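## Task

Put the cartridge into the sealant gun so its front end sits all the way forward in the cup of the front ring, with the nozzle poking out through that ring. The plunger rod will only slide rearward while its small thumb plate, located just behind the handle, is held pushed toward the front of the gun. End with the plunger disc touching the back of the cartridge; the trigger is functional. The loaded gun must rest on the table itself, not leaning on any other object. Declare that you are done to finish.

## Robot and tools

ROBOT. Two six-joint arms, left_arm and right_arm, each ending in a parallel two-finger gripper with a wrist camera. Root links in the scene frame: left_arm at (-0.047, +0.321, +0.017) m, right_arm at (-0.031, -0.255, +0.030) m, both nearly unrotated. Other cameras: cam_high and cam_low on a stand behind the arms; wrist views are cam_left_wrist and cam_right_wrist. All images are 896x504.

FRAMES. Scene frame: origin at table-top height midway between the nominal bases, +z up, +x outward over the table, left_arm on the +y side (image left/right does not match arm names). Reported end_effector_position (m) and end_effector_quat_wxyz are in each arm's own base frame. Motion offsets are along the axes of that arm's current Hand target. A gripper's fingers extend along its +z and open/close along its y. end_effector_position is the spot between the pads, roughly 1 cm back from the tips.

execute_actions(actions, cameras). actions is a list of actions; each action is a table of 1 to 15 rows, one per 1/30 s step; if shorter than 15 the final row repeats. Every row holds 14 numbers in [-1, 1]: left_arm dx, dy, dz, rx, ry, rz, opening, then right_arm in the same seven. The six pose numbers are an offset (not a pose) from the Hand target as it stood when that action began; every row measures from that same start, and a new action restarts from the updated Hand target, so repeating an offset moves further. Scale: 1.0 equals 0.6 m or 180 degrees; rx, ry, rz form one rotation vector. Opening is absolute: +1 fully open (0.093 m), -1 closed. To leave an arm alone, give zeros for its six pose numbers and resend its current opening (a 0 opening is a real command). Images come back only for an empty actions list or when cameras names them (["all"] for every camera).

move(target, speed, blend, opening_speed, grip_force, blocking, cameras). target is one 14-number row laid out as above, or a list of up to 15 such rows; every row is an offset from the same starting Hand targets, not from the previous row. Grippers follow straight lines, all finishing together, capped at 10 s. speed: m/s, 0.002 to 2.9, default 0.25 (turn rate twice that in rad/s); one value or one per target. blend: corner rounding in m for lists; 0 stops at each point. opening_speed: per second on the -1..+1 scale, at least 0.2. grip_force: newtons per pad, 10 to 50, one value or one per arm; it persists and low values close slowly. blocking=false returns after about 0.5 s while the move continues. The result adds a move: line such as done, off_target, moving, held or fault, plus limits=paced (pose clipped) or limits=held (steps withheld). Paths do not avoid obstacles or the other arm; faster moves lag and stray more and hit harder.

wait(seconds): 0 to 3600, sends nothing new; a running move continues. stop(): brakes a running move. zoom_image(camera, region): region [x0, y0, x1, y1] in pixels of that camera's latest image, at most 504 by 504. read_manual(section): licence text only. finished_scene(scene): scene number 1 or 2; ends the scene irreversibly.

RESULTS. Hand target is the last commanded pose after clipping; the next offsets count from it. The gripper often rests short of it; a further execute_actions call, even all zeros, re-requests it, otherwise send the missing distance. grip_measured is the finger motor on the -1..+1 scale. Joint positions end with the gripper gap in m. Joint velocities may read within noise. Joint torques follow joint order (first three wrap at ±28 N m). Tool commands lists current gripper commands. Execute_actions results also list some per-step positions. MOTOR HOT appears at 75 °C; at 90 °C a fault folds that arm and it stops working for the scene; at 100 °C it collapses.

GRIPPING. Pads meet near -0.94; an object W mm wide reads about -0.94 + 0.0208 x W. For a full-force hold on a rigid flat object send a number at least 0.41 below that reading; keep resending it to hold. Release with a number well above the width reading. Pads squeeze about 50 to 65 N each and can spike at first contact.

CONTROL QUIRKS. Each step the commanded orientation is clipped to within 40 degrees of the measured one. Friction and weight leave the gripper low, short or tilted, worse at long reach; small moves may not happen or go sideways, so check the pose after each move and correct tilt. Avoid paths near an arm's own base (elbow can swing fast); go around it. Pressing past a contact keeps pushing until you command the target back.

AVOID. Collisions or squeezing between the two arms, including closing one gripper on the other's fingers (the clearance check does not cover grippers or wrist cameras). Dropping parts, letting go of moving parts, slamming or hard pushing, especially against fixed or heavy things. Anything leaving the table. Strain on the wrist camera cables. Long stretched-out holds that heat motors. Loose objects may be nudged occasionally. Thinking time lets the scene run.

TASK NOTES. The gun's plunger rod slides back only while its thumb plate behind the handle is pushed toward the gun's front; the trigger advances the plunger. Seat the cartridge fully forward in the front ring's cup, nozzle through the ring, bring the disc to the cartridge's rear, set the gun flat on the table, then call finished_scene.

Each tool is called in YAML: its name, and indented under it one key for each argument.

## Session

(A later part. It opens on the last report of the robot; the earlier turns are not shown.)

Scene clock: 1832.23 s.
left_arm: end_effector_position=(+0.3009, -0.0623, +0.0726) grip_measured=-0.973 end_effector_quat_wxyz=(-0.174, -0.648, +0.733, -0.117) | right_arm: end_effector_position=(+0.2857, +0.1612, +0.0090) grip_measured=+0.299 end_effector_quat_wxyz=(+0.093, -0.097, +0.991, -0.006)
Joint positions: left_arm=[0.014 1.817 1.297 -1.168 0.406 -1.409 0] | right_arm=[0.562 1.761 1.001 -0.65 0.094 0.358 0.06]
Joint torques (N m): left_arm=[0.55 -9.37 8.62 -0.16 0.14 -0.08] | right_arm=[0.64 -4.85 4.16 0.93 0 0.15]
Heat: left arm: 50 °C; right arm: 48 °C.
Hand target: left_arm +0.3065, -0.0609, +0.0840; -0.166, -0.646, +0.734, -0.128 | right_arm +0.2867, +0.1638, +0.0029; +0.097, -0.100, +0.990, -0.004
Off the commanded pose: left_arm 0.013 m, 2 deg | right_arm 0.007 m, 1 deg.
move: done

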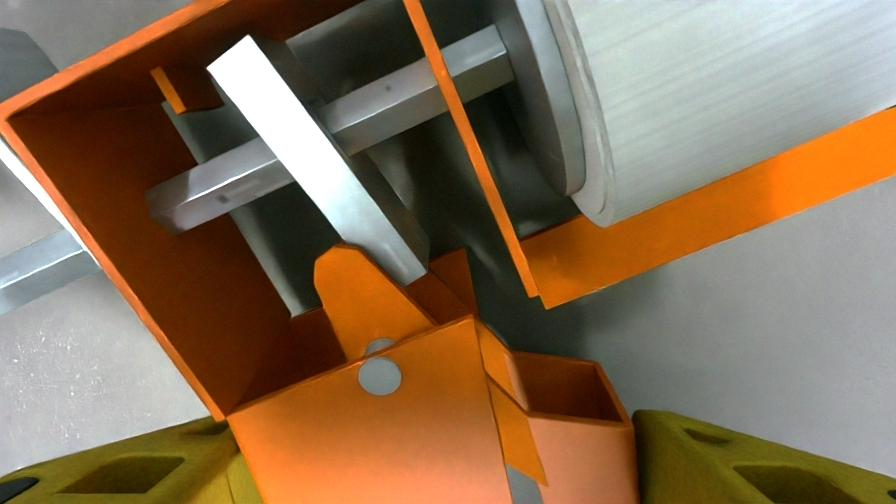

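move:
  target: [0,0,0,0,0,0,-1,0,0,0,0,0,0,0.95]
  opening_speed: 0.8
  cameras: ["cam_right_wrist","cam_high"]

move:
  target: [0,0,0,0,0,0,-1,0,0,0,0,0,0,0.1]
  opening_speed: 0.6
  cameras: ["cam_right_wrist"]

Scene clock: 1836.60 s.
left_arm: end_effector_position=(+0.3009, -0.0623, +0.0726) grip_measured=-0.973 end_effector_quat_wxyz=(-0.174, -0.648, +0.733, -0.117) | right_arm: end_effector_position=(+0.2868, +0.1601, +0.0092) grip_measured=+0.948 end_effector_quat_wxyz=(+0.096, -0.102, +0.990, -0.010)
Joint positions: left_arm=[0.014 1.817 1.297 -1.168 0.406 -1.409 0] | right_arm=[0.562 1.761 1.001 -0.648 0.103 0.349 0.091]
Joint torques (N m): left_arm=[0.57 -9.36 8.64 -0.16 0.12 -0.11] | right_arm=[0.51 -4.71 4.3 0.93 0.01 0.12]
Heat: left arm: 50 °C; right arm: 48 °C.
Hand target: left_arm +0.3065, -0.0609, +0.0840; -0.166, -0.646, +0.734, -0.128 | right_arm +0.2867, +0.1638, +0.0029; +0.097, -0.100, +0.990, -0.004
Off the commanded pose: left_arm 0.013 m, 2 deg | right_arm 0.007 m, 1 deg.
move: done
Images, in order (width x height): cam_high 896x504, cam_right_wrist 896x504.

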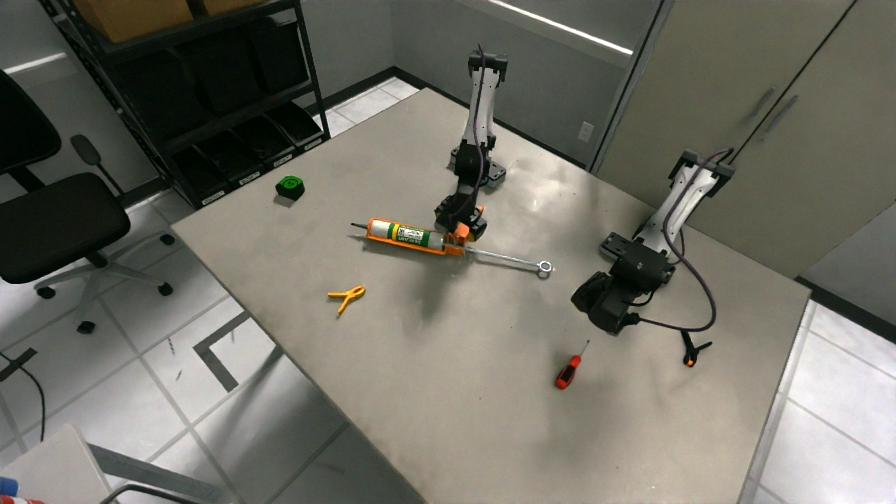

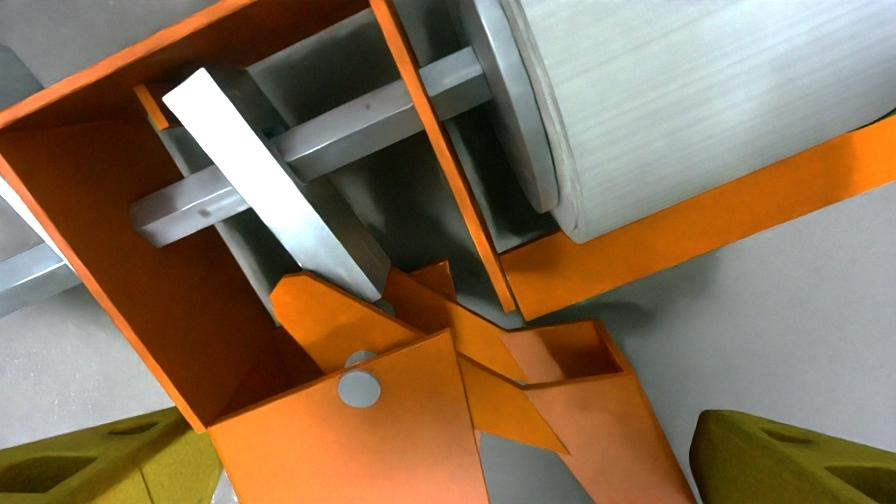

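Scene clock: 1838.53 s.
left_arm: end_effector_position=(+0.3009, -0.0623, +0.0726) grip_measured=-0.973 end_effector_quat_wxyz=(-0.174, -0.648, +0.733, -0.117) | right_arm: end_effector_position=(+0.2876, +0.1587, +0.0094) grip_measured=+0.545 end_effector_quat_wxyz=(+0.098, -0.101, +0.990, -0.015)
Joint positions: left_arm=[0.014 1.817 1.297 -1.168 0.406 -1.409 0] | right_arm=[0.562 1.761 1.001 -0.648 0.112 0.349 0.071]
Joint torques (N m): left_arm=[0.55 -9.4 8.62 -0.17 0.12 -0.11] | right_arm=[0.58 -4.9 4.15 0.91 -0.09 0.14]
Heat: left arm: 50 °C; right arm: 48 °C.
Hand target: left_arm +0.3065, -0.0609, +0.0840; -0.166, -0.646, +0.734, -0.128 | right_arm +0.2867, +0.1638, +0.0029; +0.097, -0.100, +0.990, -0.004
Off the commanded pose: left_arm 0.013 m, 2 deg | right_arm 0.008 m, 1 deg.
move: done

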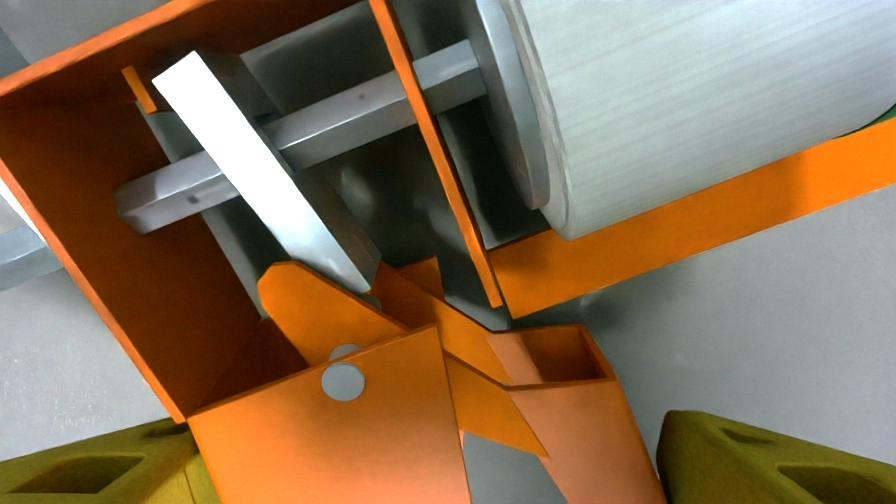

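wait:
  seconds: 2
  cameras: ["cam_right_wrist"]

Scene clock: 1842.70 s.
left_arm: end_effector_position=(+0.3009, -0.0623, +0.0726) grip_measured=-0.973 end_effector_quat_wxyz=(-0.174, -0.648, +0.733, -0.117) | right_arm: end_effector_position=(+0.2876, +0.1587, +0.0094) grip_measured=+0.540 end_effector_quat_wxyz=(+0.098, -0.101, +0.990, -0.015)
Joint positions: left_arm=[0.014 1.817 1.297 -1.168 0.406 -1.409 0] | right_arm=[0.562 1.761 1.001 -0.648 0.112 0.349 0.071]
Joint torques (N m): left_arm=[0.59 -9.37 8.65 -0.18 0.13 -0.1] | right_arm=[0.64 -4.92 4.23 0.9 -0.04 0.16]
Heat: left arm: 50 °C; right arm: 48 °C.
Hand target: left_arm +0.3065, -0.0609, +0.0840; -0.166, -0.646, +0.734, -0.128 | right_arm +0.2867, +0.1638, +0.0029; +0.097, -0.100, +0.990, -0.004
Tool commands: left_gripper/opening=-1.0 right_gripper/opening=+0.1
Off the commanded pose: left_arm 0.013 m, 2 deg | right_arm 0.008 m, 1 deg.
wait: 2.00 s; at rest from the start

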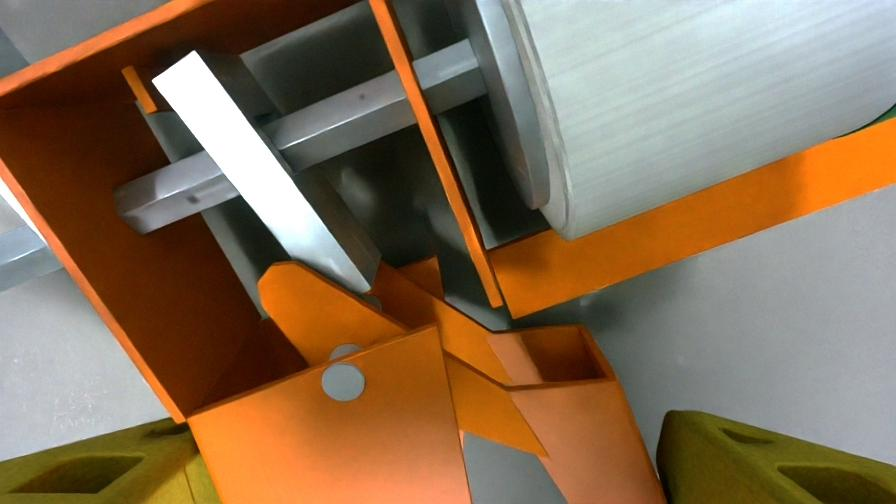

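move:
  target: [0,0,0,0,0,0,-1,0,0,0,0,0,0,0.95]
  opening_speed: 0.8

move:
  target: [0,0,0,0,0,0,-1,0,0,0,0,0,0,0]
  opening_speed: 0.8
  cameras: ["cam_right_wrist"]

Scene clock: 1847.80 s.
left_arm: end_effector_position=(+0.3009, -0.0623, +0.0726) grip_measured=-0.973 end_effector_quat_wxyz=(-0.174, -0.648, +0.733, -0.117) | right_arm: end_effector_position=(+0.2875, +0.1602, +0.0094) grip_measured=+0.948 end_effector_quat_wxyz=(+0.097, -0.101, +0.990, -0.010)
Joint positions: left_arm=[0.014 1.817 1.297 -1.168 0.406 -1.409 0] | right_arm=[0.562 1.761 1.001 -0.645 0.105 0.349 0.091]
Joint torques (N m): left_arm=[0.54 -9.35 8.64 -0.16 0.11 -0.07] | right_arm=[0.65 -4.86 4.31 0.9 -0.05 0.15]
Heat: left arm: 50 °C; right arm: 48 °C.
Hand target: left_arm +0.3065, -0.0609, +0.0840; -0.166, -0.646, +0.734, -0.128 | right_arm +0.2867, +0.1638, +0.0029; +0.097, -0.100, +0.990, -0.004
Off the commanded pose: left_arm 0.013 m, 2 deg | right_arm 0.007 m, 1 deg.
move: done

Scene clock: 1850.30 s.
left_arm: end_effector_position=(+0.3009, -0.0623, +0.0726) grip_measured=-0.973 end_effector_quat_wxyz=(-0.174, -0.648, +0.733, -0.117) | right_arm: end_effector_position=(+0.2890, +0.1584, +0.0097) grip_measured=+0.473 end_effector_quat_wxyz=(+0.103, -0.113, +0.988, -0.022)
Joint positions: left_arm=[0.014 1.817 1.297 -1.168 0.406 -1.409 0] | right_arm=[0.567 1.761 1.001 -0.643 0.129 0.329 0.068]
Joint torques (N m): left_arm=[0.58 -9.36 8.69 -0.16 0.12 -0.09] | right_arm=[0.06 -4.7 4.34 0.9 -0.25 0.33]
Heat: left arm: 50 °C; right arm: 48 °C.
Hand target: left_arm +0.3065, -0.0609, +0.0840; -0.166, -0.646, +0.734, -0.128 | right_arm +0.2866, +0.1638, +0.0028; +0.097, -0.100, +0.990, -0.004
Off the commanded pose: left_arm 0.013 m, 2 deg | right_arm 0.009 m, 3 deg.
move: done

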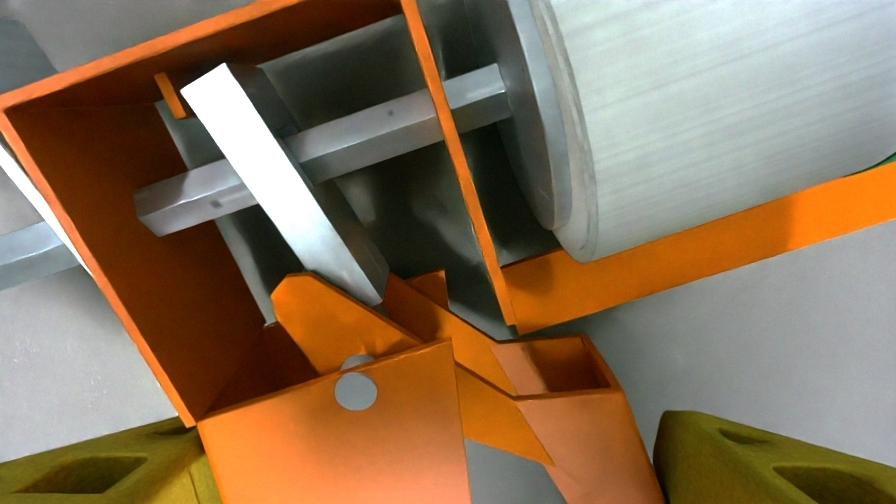

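move:
  target:
    - [0,0,0,0,0,0,-1,0,0,0,0,0,0,0.95]
    - [0,0,0,0,0,0,-1,0,0,-0.18,0,0,0,0.95]
  opening_speed: 0.8
  speed: 0.12
  cameras: ["cam_right_wrist","cam_high"]

zoom_image:
  camera: "cam_high"
  region: [340, 190, 560, 300]

zoom_image:
  camera: "cam_right_wrist"
  region: [200, 0, 500, 300]

Scene clock: 1860.10 s.
left_arm: end_effector_position=(+0.3009, -0.0623, +0.0726) grip_measured=-0.973 end_effector_quat_wxyz=(-0.174, -0.648, +0.733, -0.117) | right_arm: end_effector_position=(+0.2644, +0.1581, +0.0952) grip_measured=+0.948 end_effector_quat_wxyz=(+0.088, -0.111, +0.990, -0.015)
Joint positions: left_arm=[0.014 1.817 1.297 -1.168 0.406 -1.409 0] | right_arm=[0.598 1.589 1.177 -1.016 0.108 0.368 0.091]
Joint torques (N m): left_arm=[0.55 -9.42 8.68 -0.17 0.13 -0.11] | right_arm=[0.57 -6.27 8.59 0.27 -0.06 0.31]
Heat: left arm: 50 °C; right arm: 47 °C.
Hand target: left_arm +0.3065, -0.0609, +0.0840; -0.166, -0.646, +0.734, -0.128 | right_arm +0.2659, +0.1627, +0.1089; +0.097, -0.100, +0.990, -0.004
Off the commanded pose: left_arm 0.013 m, 2 deg | right_arm 0.014 m, 2 deg.
move: off_target (right_arm)
Images, in order (width x height): cam_high 896x504, cam_right_wrist 896x504.

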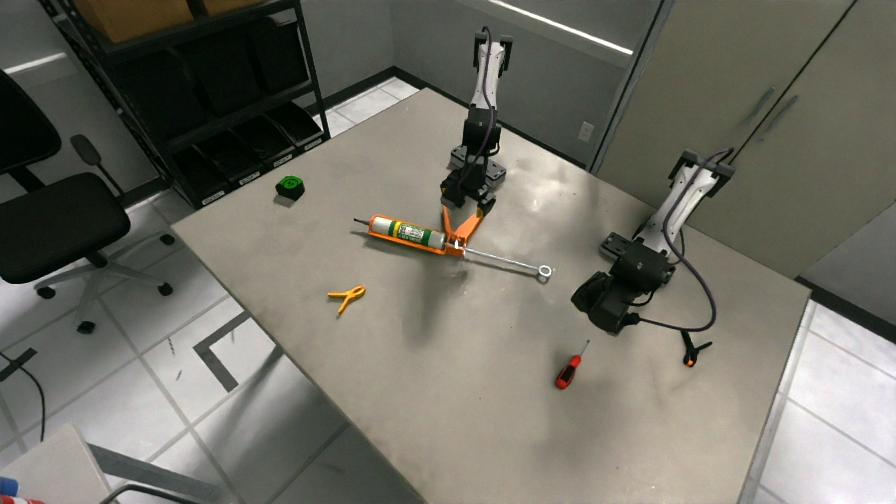

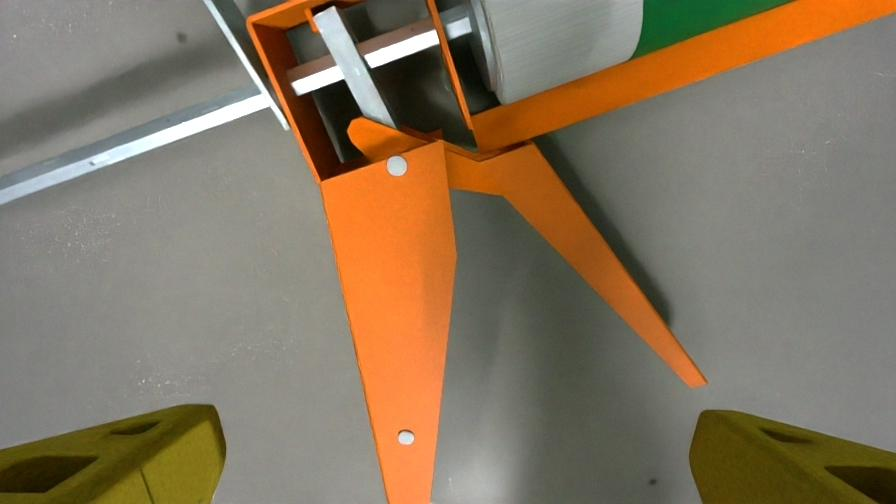

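Scaled by 2.291 from the camera's image (finer frame: 1280x720).

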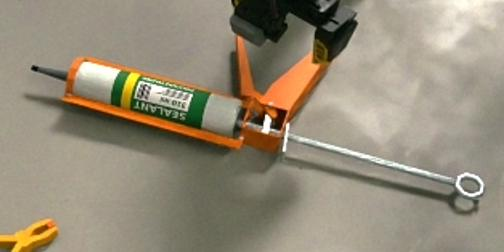

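Scaled by 1.680 from the camera's image (finer frame: 1280x720).

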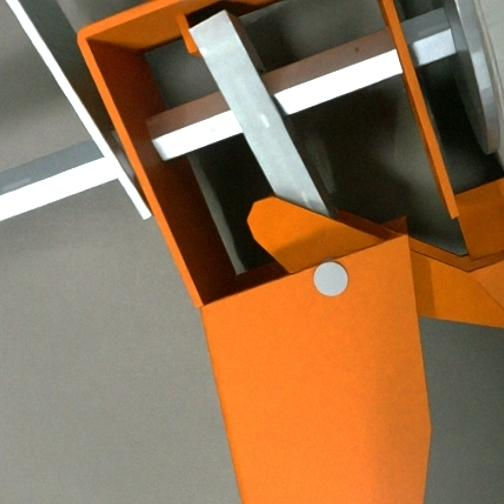

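move:
  target: [0,0,0,0,0,0,-1,-0.194,-0.283,0.046,0.032,0.058,0.407,-0.5]
  speed: 0.25
  cameras: ["cam_right_wrist"]

Scene clock: 1873.70 s.
left_arm: end_effector_position=(+0.3009, -0.0623, +0.0726) grip_measured=-0.973 end_effector_quat_wxyz=(-0.174, -0.648, +0.733, -0.117) | right_arm: end_effector_position=(+0.4141, +0.0189, +0.1087) grip_measured=-0.498 end_effector_quat_wxyz=(+0.007, +0.503, +0.864, -0.001)
Joint positions: left_arm=[0.014 1.817 1.297 -1.168 0.406 -1.409 0] | right_arm=[0.05 2.13 1.945 -1.375 0.01 1.104 0.021]
Joint torques (N m): left_arm=[0.59 -9.35 8.68 -0.15 0.14 -0.09] | right_arm=[-0.12 -7.13 8.29 -0.05 -0.12 0.31]
Heat: left arm: 51 °C; right arm: 47 °C.
Hand target: left_arm +0.3065, -0.0609, +0.0840; -0.166, -0.646, +0.734, -0.128 | right_arm +0.4165, +0.0197, +0.1087; +0.000, +0.515, +0.857, -0.001
Off the commanded pose: left_arm 0.013 m, 2 deg | right_arm 0.003 m, 2 deg.
move: done

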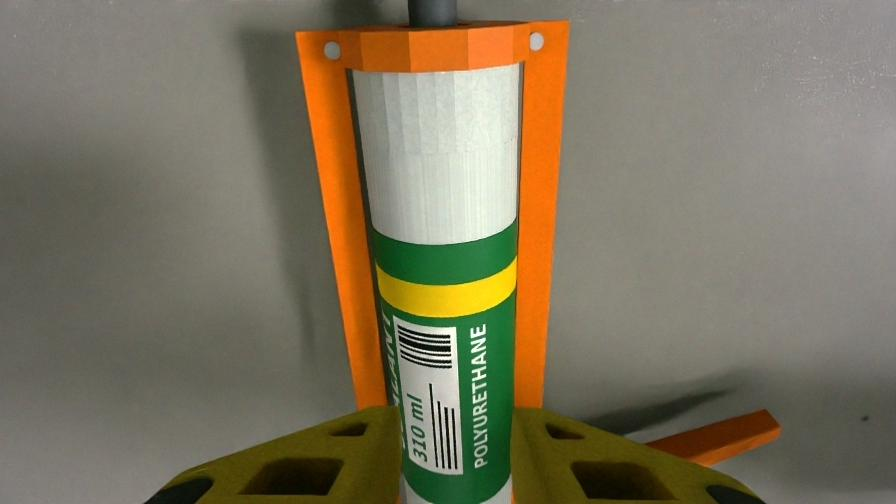

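move:
  target: [0,0,0,0,0,0,-1,0.31,0.01,0.0,0,0,0,-0.5]
  speed: 0.25
  cameras: ["cam_right_wrist"]

zoom_image:
  camera: "cam_right_wrist"
  region: [340, 0, 560, 200]

Scene clock: 1880.53 s.
left_arm: end_effector_position=(+0.3009, -0.0623, +0.0726) grip_measured=-0.973 end_effector_quat_wxyz=(-0.174, -0.648, +0.733, -0.117) | right_arm: end_effector_position=(+0.3310, +0.1838, +0.1013) grip_measured=-0.499 end_effector_quat_wxyz=(-0.015, +0.506, +0.862, -0.020)
Joint positions: left_arm=[0.014 1.817 1.297 -1.168 0.406 -1.409 0] | right_arm=[0.504 2.038 1.774 -1.358 -0.006 1.566 0.021]
Joint torques (N m): left_arm=[0.54 -9.42 8.64 -0.18 0.11 -0.08] | right_arm=[0.36 -10.67 4.29 0.3 0.07 0.3]
Heat: left arm: 51 °C; right arm: 48 °C.
Hand target: left_arm +0.3065, -0.0609, +0.0840; -0.166, -0.646, +0.734, -0.128 | right_arm +0.3345, +0.1867, +0.1083; +0.000, +0.515, +0.857, -0.001
Off the commanded pose: left_arm 0.013 m, 2 deg | right_arm 0.008 m, 3 deg.
move: off_target (right_arm)

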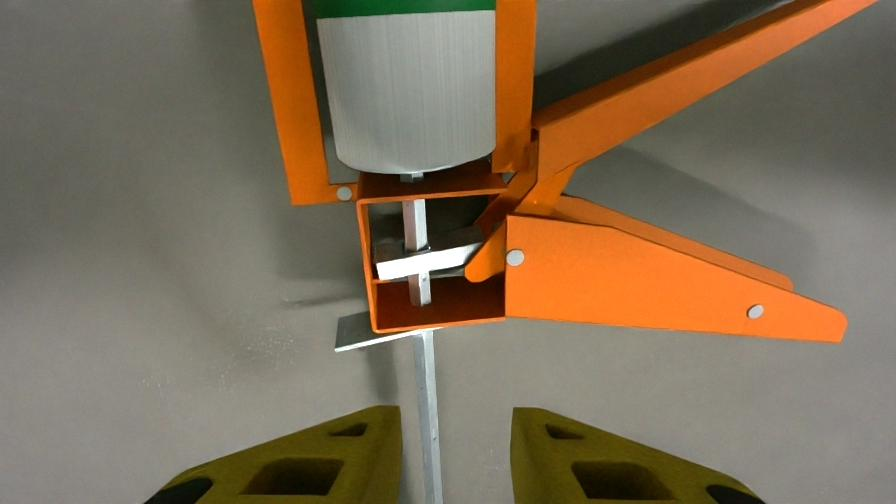

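Scaled by 2.291 from the camera's image (finer frame: 1280x720).

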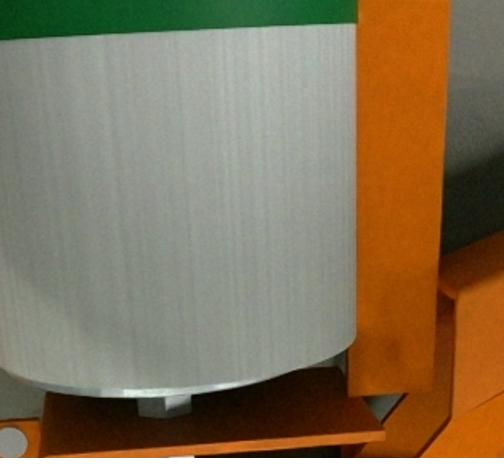

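move:
  target: [0,0,0,0,0,0,-1,0.09,0.0,-0.02,0,0,0,-0.5]
  speed: 0.2
  cameras: ["cam_right_wrist"]

zoom_image:
  camera: "cam_right_wrist"
  region: [320, 0, 540, 160]

Scene clock: 1884.23 s.
left_arm: end_effector_position=(+0.3009, -0.0623, +0.0726) grip_measured=-0.973 end_effector_quat_wxyz=(-0.174, -0.648, +0.733, -0.117) | right_arm: end_effector_position=(+0.3055, +0.2338, +0.1073) grip_measured=-0.499 end_effector_quat_wxyz=(-0.008, +0.503, +0.864, -0.011)
Joint positions: left_arm=[0.014 1.817 1.297 -1.168 0.406 -1.409 0] | right_arm=[0.65 2.038 1.799 -1.358 -0.007 1.705 0.021]
Joint torques (N m): left_arm=[0.57 -9.36 8.64 -0.17 0.12 -0.09] | right_arm=[0.06 -9.21 8.23 -0.13 0.02 0.32]
Heat: left arm: 51 °C; right arm: 49 °C.
Hand target: left_arm +0.3065, -0.0609, +0.0840; -0.166, -0.646, +0.734, -0.128 | right_arm +0.3091, +0.2344, +0.1203; +0.000, +0.515, +0.857, -0.001
Off the commanded pose: left_arm 0.013 m, 2 deg | right_arm 0.013 m, 2 deg.
move: off_target (right_arm)

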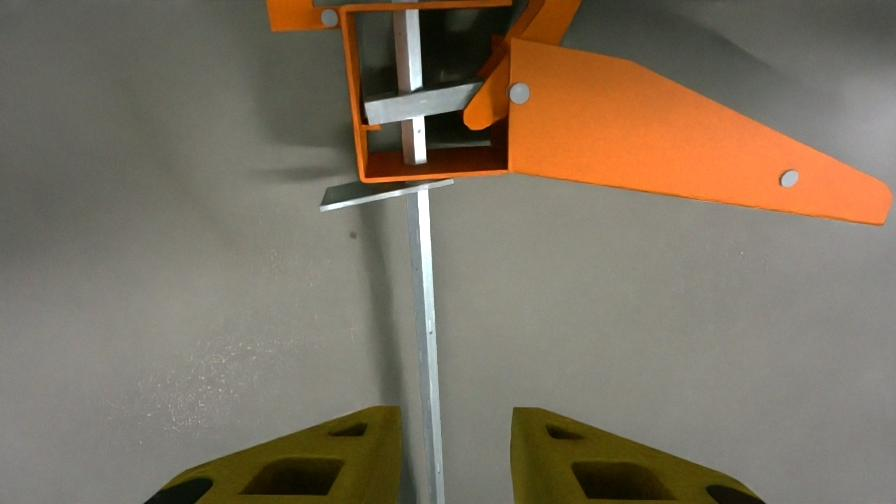

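Scaled by 2.291 from the camera's image (finer frame: 1280x720).

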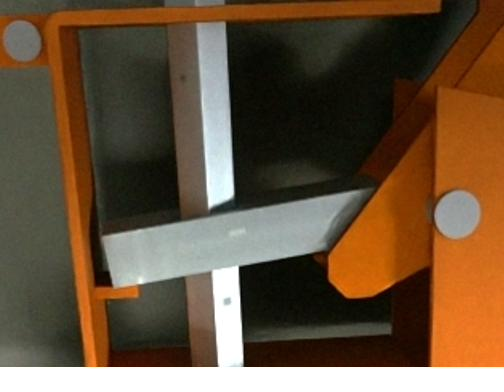

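Too far; go back halfway.

move:
  target: [0,0,0,0,0,0,-1,-0.045,0.0,-0.0,0,0,0,-0.5]
  speed: 0.2
  cameras: ["cam_right_wrist"]

zoom_image:
  camera: "cam_right_wrist"
  region: [320, 0, 540, 160]

Scene clock: 1888.87 s.
left_arm: end_effector_position=(+0.3009, -0.0623, +0.0726) grip_measured=-0.973 end_effector_quat_wxyz=(-0.174, -0.648, +0.733, -0.117) | right_arm: end_effector_position=(+0.3213, +0.2116, +0.1073) grip_measured=-0.499 end_effector_quat_wxyz=(-0.009, +0.521, +0.853, -0.010)
Joint positions: left_arm=[0.014 1.817 1.297 -1.168 0.406 -1.409 0] | right_arm=[0.579 2.038 1.799 -1.358 -0.007 1.676 0.021]
Joint torques (N m): left_arm=[0.59 -9.36 8.65 -0.15 0.12 -0.08] | right_arm=[0.18 -10.21 6.61 -0.07 0.07 -0.17]
Heat: left arm: 51 °C; right arm: 49 °C.
Hand target: left_arm +0.3065, -0.0609, +0.0840; -0.166, -0.646, +0.734, -0.128 | right_arm +0.3218, +0.2106, +0.1203; +0.000, +0.515, +0.857, -0.001
Off the commanded pose: left_arm 0.013 m, 2 deg | right_arm 0.013 m, 2 deg.
move: off_target (right_arm)

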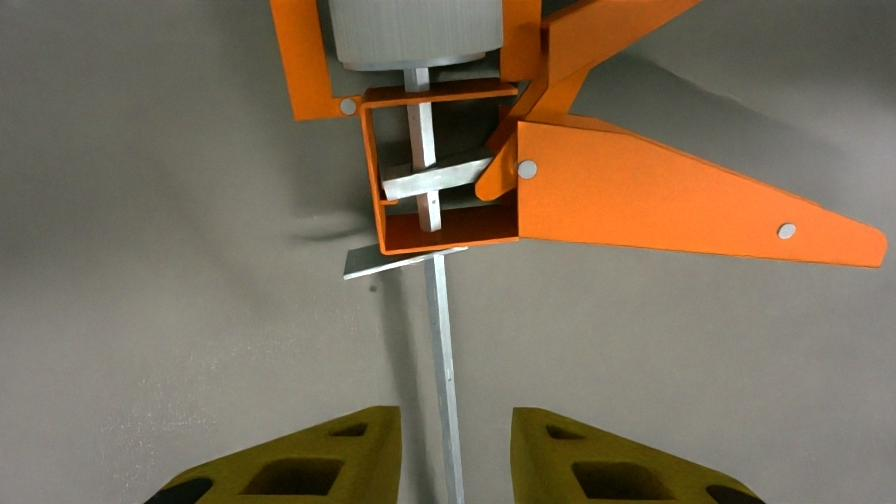

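Scaled by 2.291 from the camera's image (finer frame: 1280x720).

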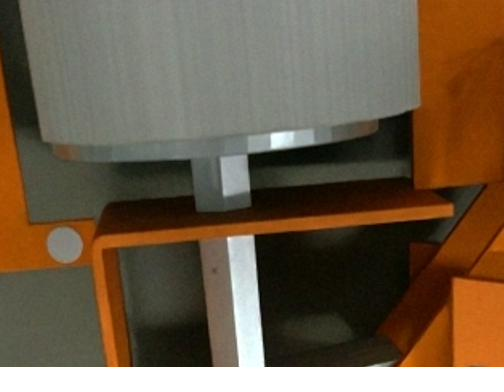

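move:
  target: [0,0,-0.05,0,0,0,-1,0,0,-0.1,0,0,0,-0.5]
  speed: 0.2
  cameras: ["cam_high"]

finished_scene:
  scene: 1

Scene clock: 1893.37 s.
left_arm: end_effector_position=(+0.3061, -0.0507, +0.0985) grip_measured=-0.973 end_effector_quat_wxyz=(-0.174, -0.648, +0.732, -0.120) | right_arm: end_effector_position=(+0.3214, +0.2116, +0.1629) grip_measured=-0.499 end_effector_quat_wxyz=(+0.000, +0.521, +0.853, +0.007)
Joint positions: left_arm=[0.052 1.817 1.401 -1.284 0.406 -1.369 0] | right_arm=[0.579 2.023 2 -1.535 -0.007 1.676 0.021]
Joint torques (N m): left_arm=[0.42 -9.8 8.79 -0.2 0.08 -0.1] | right_arm=[0.21 -10.02 7.97 -0.05 0.06 -0.16]
Heat: left arm: 51 °C; right arm: 50 °C.
Hand target: left_arm +0.3088, -0.0490, +0.1114; -0.166, -0.646, +0.734, -0.128 | right_arm +0.3218, +0.2106, +0.1804; +0.000, +0.515, +0.857, -0.001
Off the commanded pose: left_arm 0.013 m, 1 deg | right_arm 0.017 m, 1 deg.
joint sent to its limit (right arm) — joint 4 (wrist pitch), lower limit. The joint targets are off in orientation, not in position.
move: off_target (left_arm, right_arm)

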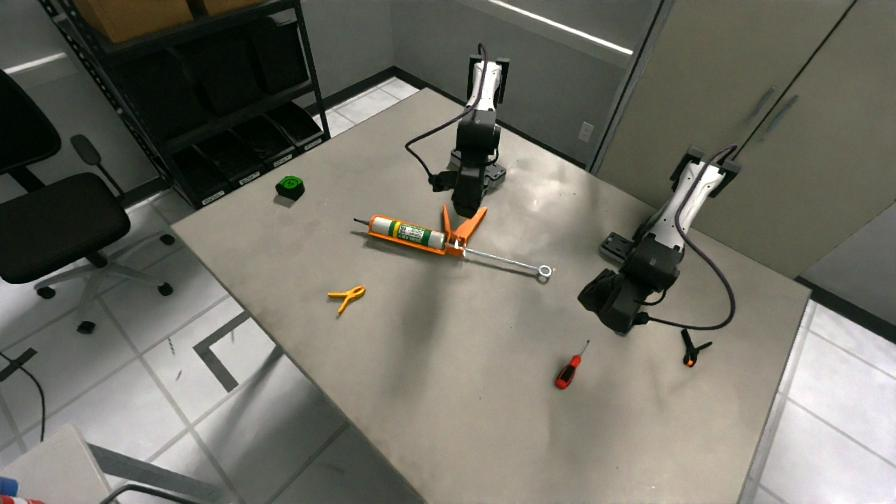

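The scene is finished: the task was done.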